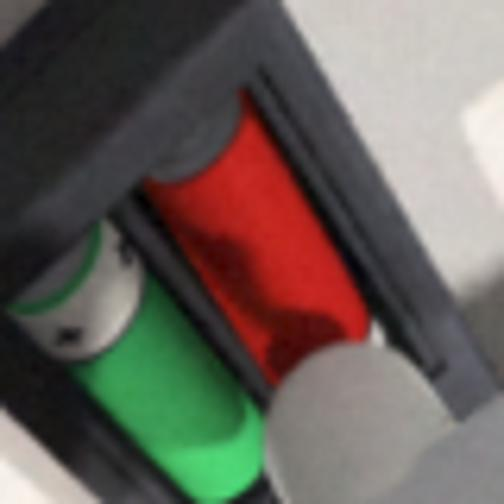

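Emit:
move([
  [0,0,0.0135,0,0,0,0.754,0,-0.9,-0.2,0.754,0,-0.9,-0.2,1.0,0,0.095,0.696,0.3,0.678,0.03,0.168,0.75,-0.6,0,0,0,0,0,0,-0.08,0,-0.536,0.696,-0.08,0,-0.536,0.696,0.754,0,-0.9,-0.2,-0.657,0.678,0.25,-0.265,0.75,-0.8],
  [0.0162,0.0612,0.0135,0,0,0,0.754,0,-0.9,-0.2,0.754,0,-0.9,-0.2,1.0,0,0.095,0.696,0.3,0.678,0.03,0.168,0.75,-0.6,0,0,0,0,0,0,-0.08,0,-0.536,0.696,-0.08,0,-0.536,0.696,0.754,0,-0.9,-0.2,-0.657,0.678,0.25,-0.265,0.75,-0.8],
], speed=0.04)

Emit:
move(target=[0,0,-0.0165,0,0,0,0.754,0,-0.9,-0.2,0.754,0,-0.9,-0.2,1.0,0,0.095,0.696,0.3,0.678,0.03,0.168,0.75,-0.6,0,0,0,0,0,0,-0.08,0,-0.536,0.696,-0.08,0,-0.536,0.696,0.754,0,-0.9,-0.2,-0.657,0.678,0.25,-0.265,0.75,-0.8], speed=0.005, stop_force=6, cameras=["cam_left_wrist"])

Emit:
zoom_image(camera="cam_left_wrist", region=[270, 40, 390, 160])

Scene clock: 4518.97 s.
left_arm: end_effector_position=(+0.5711, -0.2642, +0.0838) hand_goal=(+0.754, +0.000, -0.900, -0.200, +0.754, +0.000, -0.900, -0.200, +1.000, +0.000, +0.096, +0.696, +0.300, +0.678, +0.030, +0.168) hand_measured=(+0.748, -0.004, -0.894, -0.196, +0.748, +0.002, -0.894, -0.198, +0.994, +0.004, +0.092, +0.694, +0.292, +0.678, +0.028, +0.170) hand_current_ma=(-11, -5, +10, +6, -12, +4, +14, +5, -11, +5, -8, -4, -19, +1, -5, +2) hand_state=(goal, goal, goal, goal, goal, goal, goal, goal, goal, goal, goal, goal, goal, goal, goal, goal) hand_current_limit=0.75 hand_speed=-0.60 end_effector_quat_wxyz=(-0.049, +0.187, +0.948, -0.254) end_effector_velocity=(+0.000, -0.001, +0.001) end_effector_angular_velocity=(+0.001, +0.001, +0.003) | right_arm: end_effector_position=(+0.5686, +0.3933, +0.0140) hand_goal=(-0.080, +0.000, -0.536, +0.696, -0.080, +0.000, -0.536, +0.696, +0.754, +0.000, -0.900, -0.200, -0.656, +0.678, +0.250, -0.264) hand_measured=(+0.040, +0.026, -0.498, +0.714, -0.054, -0.016, -0.522, +0.704, +0.740, +0.002, -0.896, -0.196, -0.648, +0.678, +0.420, -0.214) hand_current_ma=(+288, +13, +33, +9, +18, -5, +6, +2, -7, +0, +1, +0, +2, +0, +481, +91) hand_state=(blocked, blocked, blocked, goal, blocked, goal, goal, goal, goal, goal, goal, goal, goal, goal, blocked, blocked) hand_current_limit=0.75 hand_speed=-0.80 end_effector_quat_wxyz=(+0.315, -0.451, +0.684, -0.479)
Joint positions: left_arm=[2.979 -2.062 -1.612 -1.165 1.062 -1.31] | right_arm=[0.627 -0.693 1.754 -3.583 -2.51 -2.62]
Joint velocities: left_arm=[-0.002 0 0.001 0.001 0 -0.006] | right_arm=[within noise]
Joint torques (N m): left_arm=[-10.68 41.61 14.01 3.67 -0.08 -1.07] | right_arm=[1.76 -45.96 -19.29 -2.67 -0.15 0.16]
Wrist force (N): left_arm=[-1.3 -1.3 5.0] | right_arm=[-0.8 -2.9 -4.1]
Wrist torque (N m): left_arm=[-0.48 0.35 -0.02] | right_arm=[0.43 -0.17 -0.15]
Wrist force, peak (N): left_arm=[-1.1 -1.9 5.3] | right_arm=[-0.9 -3.3 -4.6]
Hand target: left_arm +0.5711, -0.2644, +0.0838; -0.049, +0.187, +0.948, -0.254 | right_arm +0.5686, +0.3933, +0.0140; +0.315, -0.451, +0.684, -0.479
Off the commanded pose: left_arm 0.000 m, 0 deg | right_arm 0.000 m, 0 deg.
move: done

Scene clock: 4521.57 s.
left_arm: end_effector_position=(+0.5711, -0.2644, +0.0739) hand_goal=(+0.754, +0.000, -0.900, -0.200, +0.754, +0.000, -0.900, -0.200, +1.000, +0.000, +0.096, +0.696, +0.300, +0.678, +0.030, +0.168) hand_measured=(+0.748, -0.004, -0.894, -0.196, +0.748, +0.002, -0.894, -0.198, +0.994, +0.004, +0.092, +0.694, +0.292, +0.678, +0.028, +0.170) hand_current_ma=(-11, -5, +10, +6, -12, +4, +14, +5, -11, +5, -8, -4, -19, +1, -5, +2) hand_state=(goal, goal, goal, goal, goal, goal, goal, goal, goal, goal, goal, goal, goal, goal, goal, goal) hand_current_limit=0.75 hand_speed=-0.60 end_effector_quat_wxyz=(-0.049, +0.187, +0.948, -0.254) | right_arm: end_effector_position=(+0.5686, +0.3933, +0.0140) hand_goal=(-0.080, +0.000, -0.536, +0.696, -0.080, +0.000, -0.536, +0.696, +0.754, +0.000, -0.900, -0.200, -0.656, +0.678, +0.250, -0.264) hand_measured=(+0.040, +0.026, -0.498, +0.714, -0.054, -0.016, -0.522, +0.704, +0.740, +0.002, -0.896, -0.196, -0.648, +0.678, +0.420, -0.214) hand_current_ma=(+288, +13, +33, +9, +18, -5, +6, +2, -7, +0, +1, +0, +2, +0, +481, +91) hand_state=(blocked, blocked, blocked, goal, blocked, goal, goal, goal, goal, goal, goal, goal, goal, goal, blocked, blocked) hand_current_limit=0.75 hand_speed=-0.80 end_effector_quat_wxyz=(+0.315, -0.451, +0.684, -0.479)
Joint positions: left_arm=[2.979 -2.074 -1.623 -1.143 1.062 -1.31] | right_arm=[0.627 -0.693 1.754 -3.583 -2.51 -2.62]
Joint torques (N m): left_arm=[-11.5 40.49 13.36 0.32 -1.96 -0.63] | right_arm=[2.25 -45.79 -19.64 -2.59 -0.03 0.2]
Wrist force (N): left_arm=[-1.0 -1.6 4.2] | right_arm=[-0.6 -3.1 -4.3]
Wrist torque (N m): left_arm=[-0.43 0.27 0.02] | right_arm=[0.42 -0.20 -0.13]
Wrist force, peak (N): left_arm=[-1.3 -1.4 5.1] | right_arm=[-0.7 -3.3 -4.5]
Hand target: left_arm +0.5711, -0.2644, +0.0739; -0.049, +0.187, +0.948, -0.254 | right_arm +0.5686, +0.3933, +0.0140; +0.315, -0.451, +0.684, -0.479
Off the commanded pose: left_arm 0.000 m, 0 deg | right_arm 0.000 m, 0 deg.
move: done
camera_calibration:
cam_left_wrist: T_world_to_cam=[[0.528745, -0.773447, 0.349583, -0.570776], [-0.455455, 0.0890048, 0.885798, 0.175826], [-0.716233, -0.627581, -0.30521, 0.386804], [0, 0, 0, 1]] pos_world=[0.658917, -0.214363, 0.161844]
Images, in order (width x height): cam_left_wrist 504x504.

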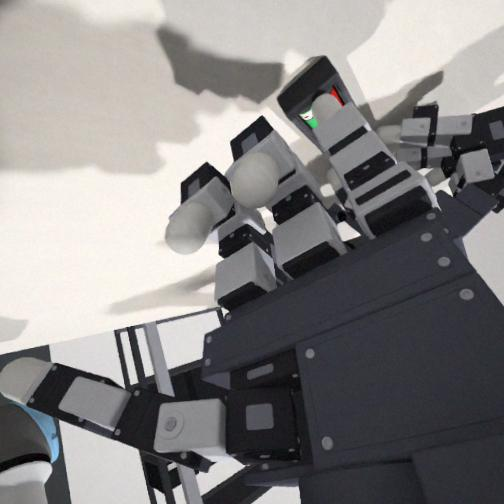

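Scaled by 4.200.

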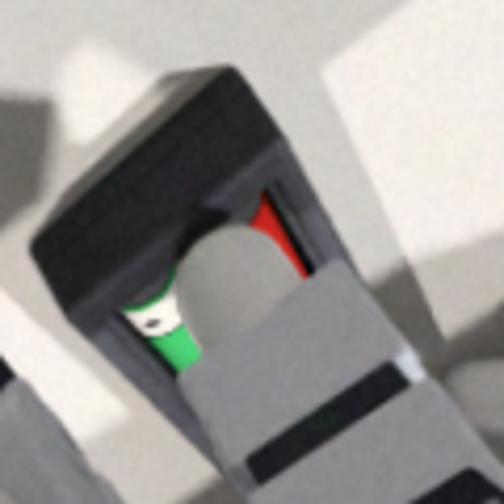

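Emit:
move([
  [0,0,0.0135,0,0,0,0.754,0,-0.9,-0.2,0.754,0,-0.9,-0.2,1.0,0,0.095,0.696,0.3,0.678,0.03,0.168,0.75,-0.6,0,0,0,0,0,0,-0.08,0,-0.536,0.696,-0.08,0,-0.536,0.696,0.754,0,-0.9,-0.2,-0.657,0.678,0.25,-0.265,0.75,-0.8],
  [0.0054,-0.0022,0.0135,0,0,0,0.754,0,-0.9,-0.2,0.754,0,-0.9,-0.2,1.0,0,0.095,0.696,0.3,0.678,0.03,0.168,0.75,-0.6,0,0,0,0,0,0,-0.08,0,-0.536,0.696,-0.08,0,-0.536,0.696,0.754,0,-0.9,-0.2,-0.657,0.678,0.25,-0.265,0.75,-0.8],
], speed=0.04)

Emit:
move(target=[0,0,-0.018,0,0,0,0.754,0,-0.9,-0.2,0.754,0,-0.9,-0.2,1.0,0,0.095,0.696,0.3,0.678,0.03,0.168,0.75,-0.6,0,0,0,0,0,0,-0.08,0,-0.536,0.696,-0.08,0,-0.536,0.696,0.754,0,-0.9,-0.2,-0.657,0.678,0.25,-0.265,0.75,-0.8], speed=0.005, stop_force=6, cameras=["cam_left_wrist"])

Emit:
zoom_image(camera="cam_left_wrist", region=[270, 40, 390, 160])

Scene clock: 4532.70 s.
left_arm: end_effector_position=(+0.5744, -0.2658, +0.0821) hand_goal=(+0.754, +0.000, -0.900, -0.200, +0.754, +0.000, -0.900, -0.200, +1.000, +0.000, +0.096, +0.696, +0.300, +0.678, +0.030, +0.168) hand_measured=(+0.748, -0.004, -0.894, -0.196, +0.748, +0.002, -0.894, -0.198, +0.994, +0.004, +0.092, +0.694, +0.292, +0.678, +0.028, +0.170) hand_current_ma=(-11, -5, +10, +6, -12, +4, +14, +5, -11, +5, -8, -4, -19, +1, -5, +2) hand_state=(goal, goal, goal, goal, goal, goal, goal, goal, goal, goal, goal, goal, goal, goal, goal, goal) hand_current_limit=0.75 hand_speed=-0.60 end_effector_quat_wxyz=(-0.049, +0.187, +0.948, -0.254) end_effector_velocity=(-0.002, +0.001, -0.002) end_effector_angular_velocity=(+0.001, +0.005, +0.000) | right_arm: end_effector_position=(+0.5686, +0.3933, +0.0140) hand_goal=(-0.080, +0.000, -0.536, +0.696, -0.080, +0.000, -0.536, +0.696, +0.754, +0.000, -0.900, -0.200, -0.656, +0.678, +0.250, -0.264) hand_measured=(+0.040, +0.026, -0.498, +0.714, -0.054, -0.016, -0.522, +0.704, +0.740, +0.002, -0.896, -0.196, -0.648, +0.678, +0.420, -0.214) hand_current_ma=(+288, +13, +33, +9, +18, -5, +6, +2, -7, +0, +1, +0, +2, +0, +481, +91) hand_state=(blocked, blocked, blocked, goal, blocked, goal, goal, goal, goal, goal, goal, goal, goal, goal, blocked, blocked) hand_current_limit=0.75 hand_speed=-0.80 end_effector_quat_wxyz=(+0.315, -0.451, +0.684, -0.479)
Joint positions: left_arm=[2.978 -2.072 -1.602 -1.165 1.061 -1.311] | right_arm=[0.627 -0.693 1.754 -3.583 -2.51 -2.62]
Joint velocities: left_arm=[0 0 -0.005 0 0 0] | right_arm=[within noise]
Joint torques (N m): left_arm=[-4.67 50.8 7.24 3.18 -2.59 0.31] | right_arm=[1.78 -45.85 -20.63 -2.61 -0.06 -0.1]
Wrist force (N): left_arm=[-0.9 -1.0 5.0] | right_arm=[-0.6 -3.0 -4.2]
Wrist torque (N m): left_arm=[-0.45 0.30 0.01] | right_arm=[0.41 -0.20 -0.14]
Wrist force, peak (N): left_arm=[-1.1 -1.1 5.3] | right_arm=[-0.6 -3.4 -4.4]
Hand target: left_arm +0.5743, -0.2657, +0.0820; -0.049, +0.187, +0.948, -0.254 | right_arm +0.5686, +0.3933, +0.0140; +0.315, -0.451, +0.684, -0.479
Off the commanded pose: left_arm 0.000 m, 0 deg | right_arm 0.000 m, 0 deg.
move: done

Scene clock: 4535.97 s.
left_arm: end_effector_position=(+0.5743, -0.2657, +0.0723) hand_goal=(+0.754, +0.000, -0.900, -0.200, +0.754, +0.000, -0.900, -0.200, +1.000, +0.000, +0.096, +0.696, +0.300, +0.678, +0.030, +0.168) hand_measured=(+0.748, -0.004, -0.894, -0.196, +0.748, +0.002, -0.894, -0.198, +1.000, +0.004, +0.094, +0.694, +0.292, +0.678, +0.028, +0.170) hand_current_ma=(-11, -5, +10, +6, -12, +4, +14, +5, +0, +7, -3, -3, -19, +1, -5, +2) hand_state=(goal, goal, goal, goal, goal, goal, goal, goal, goal, goal, goal, goal, goal, goal, goal, goal) hand_current_limit=0.75 hand_speed=-0.60 end_effector_quat_wxyz=(-0.049, +0.187, +0.948, -0.254) | right_arm: end_effector_position=(+0.5686, +0.3933, +0.0140) hand_goal=(-0.080, +0.000, -0.536, +0.696, -0.080, +0.000, -0.536, +0.696, +0.754, +0.000, -0.900, -0.200, -0.656, +0.678, +0.250, -0.264) hand_measured=(+0.040, +0.026, -0.498, +0.714, -0.054, -0.016, -0.522, +0.704, +0.740, +0.002, -0.896, -0.196, -0.648, +0.678, +0.420, -0.214) hand_current_ma=(+288, +13, +33, +9, +18, -5, +6, +2, -7, +0, +1, +0, +2, +0, +481, +91) hand_state=(blocked, blocked, blocked, goal, blocked, goal, goal, goal, goal, goal, goal, goal, goal, goal, blocked, blocked) hand_current_limit=0.75 hand_speed=-0.80 end_effector_quat_wxyz=(+0.315, -0.451, +0.684, -0.479)
Joint positions: left_arm=[2.978 -2.084 -1.613 -1.143 1.061 -1.311] | right_arm=[0.627 -0.693 1.754 -3.583 -2.51 -2.62]
Joint torques (N m): left_arm=[6.61 48.02 35 0 -0.98 1.03] | right_arm=[1.98 -46.54 -20.19 -2.62 -0.04 0.13]
Wrist force (N): left_arm=[-0.9 -3.7 -0.3] | right_arm=[-0.5 -3.1 -4.2]
Wrist torque (N m): left_arm=[0.00 0.02 0.15] | right_arm=[0.41 -0.21 -0.13]
Wrist force, peak (N): left_arm=[-1.0 -1.2 5.3] | right_arm=[-0.6 -3.6 -4.8]
Hand target: left_arm +0.5743, -0.2657, +0.0723; -0.049, +0.187, +0.948, -0.254 (not the last commanded pose) | right_arm +0.5686, +0.3933, +0.0140; +0.315, -0.451, +0.684, -0.479
Off the commanded pose: left_arm 0.001 m, 0 deg | right_arm 0.000 m, 0 deg.
move: contact (left_arm)
camera_calibration:
cam_left_wrist: T_world_to_cam=[[0.528695, -0.773465, 0.349618, -0.572891], [-0.455546, 0.0889899, 0.885753, 0.17888], [-0.716212, -0.627561, -0.3053, 0.387797], [0, 0, 0, 1]] pos_world=[0.662118, -0.215663, 0.160244]
Images, in order (width x height): cam_left_wrist 504x504.

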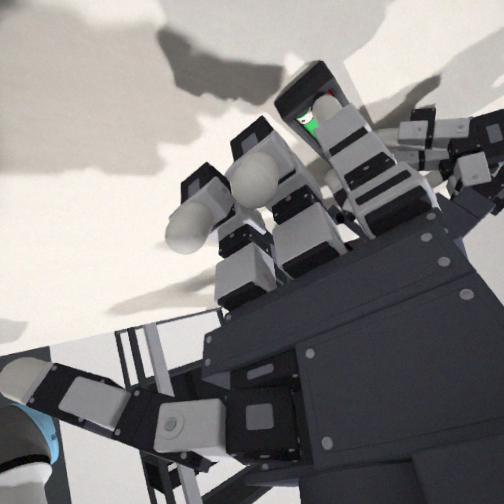

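Scaled by 4.200.

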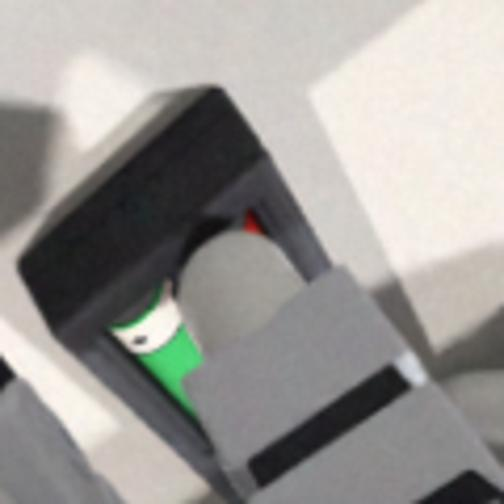

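Emit:
move([
  [0,0,0.0195,0,0,0,0.754,0,-0.9,-0.2,0.754,0,-0.9,-0.2,1.0,0,0.095,0.696,0.3,0.678,0.03,0.168,0.75,-0.6,0,0,0,0,0,0,-0.08,0,-0.536,0.696,-0.08,0,-0.536,0.696,0.754,0,-0.9,-0.2,-0.657,0.678,0.25,-0.265,0.75,-0.8],
  [-0.02117,-0.061,0.0195,0,0,0,0.754,0,-0.9,-0.2,0.754,0,-0.9,-0.2,1.0,0,0.095,0.696,0.3,0.678,0.03,0.168,0.75,-0.6,0,0,0,0,0,0,-0.08,0,-0.536,0.696,-0.08,0,-0.536,0.696,0.754,0,-0.9,-0.2,-0.657,0.678,0.25,-0.265,0.75,-0.8],
], speed=0.05)

Emit:
move(target=[0,0,-0.028,0,0,0,0.754,0,-0.9,-0.2,0.754,0,-0.9,-0.2,1.0,0,0.095,0.696,0.3,0.678,0.03,0.168,0.75,-0.6,0,0,0,0,0,0,-0.08,0,-0.536,0.696,-0.08,0,-0.536,0.696,0.754,0,-0.9,-0.2,-0.657,0.678,0.25,-0.265,0.75,-0.8], speed=0.006, stop_force=20, cameras=["cam_left_wrist"])

Emit:
zoom_image(camera="cam_left_wrist", region=[270, 40, 350, 120])

Scene clock: 4546.60 s.
left_arm: end_effector_position=(+0.5616, -0.3025, +0.0840) hand_goal=(+0.754, +0.000, -0.900, -0.200, +0.754, +0.000, -0.900, -0.200, +1.000, +0.000, +0.096, +0.696, +0.300, +0.678, +0.030, +0.168) hand_measured=(+0.748, -0.004, -0.894, -0.196, +0.748, +0.002, -0.894, -0.198, +0.994, +0.004, +0.094, +0.694, +0.292, +0.678, +0.028, +0.170) hand_current_ma=(-11, -5, +10, +6, -12, +4, +14, +5, -11, +5, -3, -3, -19, +1, -5, +2) hand_state=(goal, goal, goal, goal, goal, goal, goal, goal, goal, goal, goal, goal, goal, goal, goal, goal) hand_current_limit=0.75 hand_speed=-0.60 end_effector_quat_wxyz=(-0.049, +0.187, +0.948, -0.254) | right_arm: end_effector_position=(+0.5686, +0.3933, +0.0140) hand_goal=(-0.080, +0.000, -0.536, +0.696, -0.080, +0.000, -0.536, +0.696, +0.754, +0.000, -0.900, -0.200, -0.656, +0.678, +0.250, -0.264) hand_measured=(+0.040, +0.026, -0.498, +0.714, -0.054, -0.016, -0.522, +0.704, +0.740, +0.002, -0.896, -0.196, -0.648, +0.678, +0.420, -0.214) hand_current_ma=(+288, +13, +33, +9, +18, -5, +6, +2, -7, +0, +1, +0, +2, +0, +481, +91) hand_state=(blocked, blocked, blocked, goal, blocked, goal, goal, goal, goal, goal, goal, goal, goal, goal, blocked, blocked) hand_current_limit=0.75 hand_speed=-0.80 end_effector_quat_wxyz=(+0.315, -0.451, +0.684, -0.479)
Joint positions: left_arm=[2.918 -2.078 -1.597 -1.131 1.055 -1.38] | right_arm=[0.627 -0.693 1.754 -3.583 -2.51 -2.62]
Joint torques (N m): left_arm=[8.07 40.97 32.23 0.23 -1.64 1.03] | right_arm=[1.7 -45.1 -20.37 -2.53 0.18 0.03]
Wrist force (N): left_arm=[-1.2 -1.3 5.1] | right_arm=[-0.8 -2.9 -4.2]
Wrist torque (N m): left_arm=[-0.51 0.35 0.06] | right_arm=[0.44 -0.17 -0.15]
Wrist force, peak (N): left_arm=[-1.1 -1.8 5.2] | right_arm=[-0.6 -3.2 -4.6]
Hand target: left_arm +0.5616, -0.3023, +0.0840; -0.049, +0.187, +0.948, -0.254 | right_arm +0.5686, +0.3933, +0.0140; +0.315, -0.451, +0.684, -0.479
Off the commanded pose: left_arm 0.000 m, 0 deg | right_arm 0.000 m, 0 deg.
move: done

Scene clock: 4549.47 s.
left_arm: end_effector_position=(+0.5617, -0.3023, +0.0743) hand_goal=(+0.754, +0.000, -0.900, -0.200, +0.754, +0.000, -0.900, -0.200, +1.000, +0.000, +0.096, +0.696, +0.300, +0.678, +0.030, +0.168) hand_measured=(+0.748, -0.004, -0.894, -0.196, +0.748, +0.002, -0.894, -0.198, +1.000, +0.012, +0.082, +0.686, +0.292, +0.678, +0.028, +0.170) hand_current_ma=(-11, -5, +10, +6, -12, +4, +14, +5, +1, +26, -36, -22, -19, +1, -5, +2) hand_state=(goal, goal, goal, goal, goal, goal, goal, goal, goal, goal, goal, goal, goal, goal, goal, goal) hand_current_limit=0.75 hand_speed=-0.60 end_effector_quat_wxyz=(-0.049, +0.187, +0.948, -0.254) | right_arm: end_effector_position=(+0.5686, +0.3933, +0.0140) hand_goal=(-0.080, +0.000, -0.536, +0.696, -0.080, +0.000, -0.536, +0.696, +0.754, +0.000, -0.900, -0.200, -0.656, +0.678, +0.250, -0.264) hand_measured=(+0.040, +0.026, -0.498, +0.714, -0.054, -0.016, -0.522, +0.704, +0.740, +0.002, -0.896, -0.196, -0.648, +0.678, +0.420, -0.214) hand_current_ma=(+288, +13, +33, +9, +18, -5, +6, +2, -7, +0, +1, +0, +2, +0, +481, +91) hand_state=(blocked, blocked, blocked, goal, blocked, goal, goal, goal, goal, goal, goal, goal, goal, goal, blocked, blocked) hand_current_limit=0.75 hand_speed=-0.80 end_effector_quat_wxyz=(+0.315, -0.451, +0.684, -0.479)
Joint positions: left_arm=[2.918 -2.09 -1.607 -1.109 1.055 -1.379] | right_arm=[0.627 -0.693 1.754 -3.583 -2.51 -2.62]
Joint torques (N m): left_arm=[2.83 40.9 27.87 -0.98 0.11 -0.21] | right_arm=[1.59 -45.83 -20.05 -2.67 0.05 -0.07]
Wrist force (N): left_arm=[-0.4 -6.3 -10.8] | right_arm=[-0.8 -3.3 -4.2]
Wrist torque (N m): left_arm=[0.88 -0.66 0.41] | right_arm=[0.39 -0.18 -0.16]
Wrist force, peak (N): left_arm=[-0.2 -7.5 -14.9] | right_arm=[-0.3 -3.4 -4.7]
Hand target: left_arm +0.5617, -0.3023, +0.0743; -0.049, +0.187, +0.948, -0.254 (not the last commanded pose) | right_arm +0.5686, +0.3933, +0.0140; +0.315, -0.451, +0.684, -0.479
Off the commanded pose: left_arm 0.007 m, 0 deg | right_arm 0.000 m, 0 deg.
move: contact (left_arm)
camera_calibration:
cam_left_wrist: T_world_to_cam=[[0.528631, -0.773409, 0.349839, -0.595218], [-0.455832, 0.0890233, 0.885603, 0.174844], [-0.716077, -0.627625, -0.305484, 0.356342], [0, 0, 0, 1]] pos_world=[0.649518, -0.252264, 0.162244]
Images, in order (width x height): cam_left_wrist 504x504.

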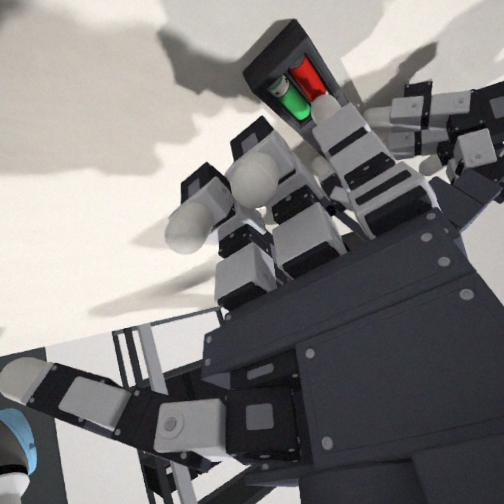

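Scaled by 6.300.

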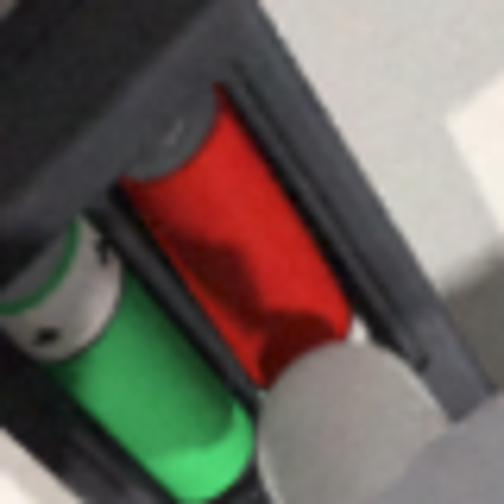

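Emit:
move(target=[0,0,-0.02,0,0,0,0.754,0,-0.9,-0.2,0.754,0,-0.9,-0.2,1.0,0,0.095,0.696,0.3,0.678,0.03,0.168,0.75,-0.6,0,0,0,0,0,0,-0.08,0,-0.536,0.696,-0.08,0,-0.536,0.696,0.754,0,-0.9,-0.2,-0.657,0.678,0.25,-0.265,0.75,-0.8], speed=0.006, stop_force=14, cameras=["cam_left_wrist"])

Emit:
zoom_image(camera="cam_left_wrist", region=[270, 40, 350, 120])

Scene clock: 4556.93 s.
left_arm: end_effector_position=(+0.5617, -0.3023, +0.0703) hand_goal=(+0.754, +0.000, -0.900, -0.200, +0.754, +0.000, -0.900, -0.200, +1.000, +0.000, +0.096, +0.696, +0.300, +0.678, +0.030, +0.168) hand_measured=(+0.748, -0.004, -0.894, -0.196, +0.748, +0.002, -0.894, -0.198, +1.002, +0.070, +0.068, +0.674, +0.292, +0.678, +0.028, +0.170) hand_current_ma=(-11, -5, +10, +6, -12, +4, +14, +5, +2, +208, -82, -58, -19, +1, -5, +2) hand_state=(goal, goal, goal, goal, goal, goal, goal, goal, goal, blocked, blocked, blocked, goal, goal, goal, goal) hand_current_limit=0.75 hand_speed=-0.60 end_effector_quat_wxyz=(-0.049, +0.187, +0.948, -0.254) | right_arm: end_effector_position=(+0.5686, +0.3933, +0.0140) hand_goal=(-0.080, +0.000, -0.536, +0.696, -0.080, +0.000, -0.536, +0.696, +0.754, +0.000, -0.900, -0.200, -0.656, +0.678, +0.250, -0.264) hand_measured=(+0.040, +0.026, -0.498, +0.714, -0.054, -0.016, -0.522, +0.704, +0.740, +0.002, -0.896, -0.196, -0.648, +0.678, +0.420, -0.214) hand_current_ma=(+288, +13, +33, +9, +18, -5, +6, +2, -7, +0, +1, +0, +2, +0, +481, +91) hand_state=(blocked, blocked, blocked, goal, blocked, goal, goal, goal, goal, goal, goal, goal, goal, goal, blocked, blocked) hand_current_limit=0.75 hand_speed=-0.80 end_effector_quat_wxyz=(+0.315, -0.451, +0.684, -0.479)
Joint positions: left_arm=[2.918 -2.095 -1.611 -1.1 1.055 -1.379] | right_arm=[0.627 -0.693 1.754 -3.583 -2.51 -2.62]
Joint torques (N m): left_arm=[-13.31 32.86 23.08 -1.7 0.55 1.11] | right_arm=[2.18 -44.42 -19.79 -2.7 0.06 -0.05]
Wrist force (N): left_arm=[1.2 -12.0 -23.1] | right_arm=[-0.5 -2.9 -4.2]
Wrist torque (N m): left_arm=[2.00 -1.19 0.73] | right_arm=[0.43 -0.22 -0.12]
Wrist force, peak (N): left_arm=[0.8 -13.4 -26.1] | right_arm=[-0.6 -2.9 -4.8]
Hand target: left_arm +0.5617, -0.3023, +0.0703; -0.049, +0.187, +0.948, -0.254 (not the last commanded pose) | right_arm +0.5686, +0.3933, +0.0140; +0.315, -0.451, +0.684, -0.479
Off the commanded pose: left_arm 0.008 m, 0 deg | right_arm 0.000 m, 0 deg.
move: contact (left_arm)
camera_calibration:
cam_left_wrist: T_world_to_cam=[[0.528631, -0.773409, 0.349839, -0.593818], [-0.455832, 0.0890233, 0.885603, 0.178387], [-0.716077, -0.627625, -0.305484, 0.35512], [0, 0, 0, 1]] pos_world=[0.649518, -0.252264, 0.158244]
Images, in order (width x height): cam_left_wrist 504x504.

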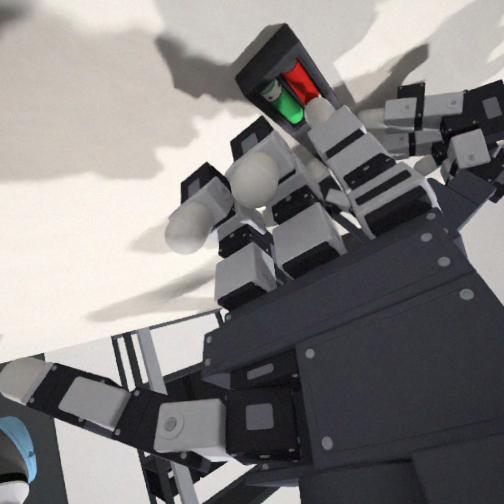

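Scaled by 6.300.

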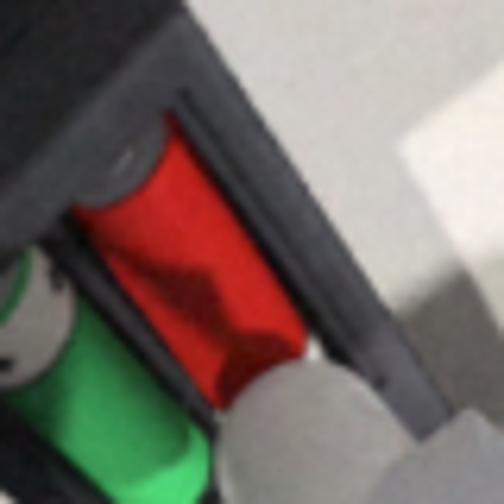

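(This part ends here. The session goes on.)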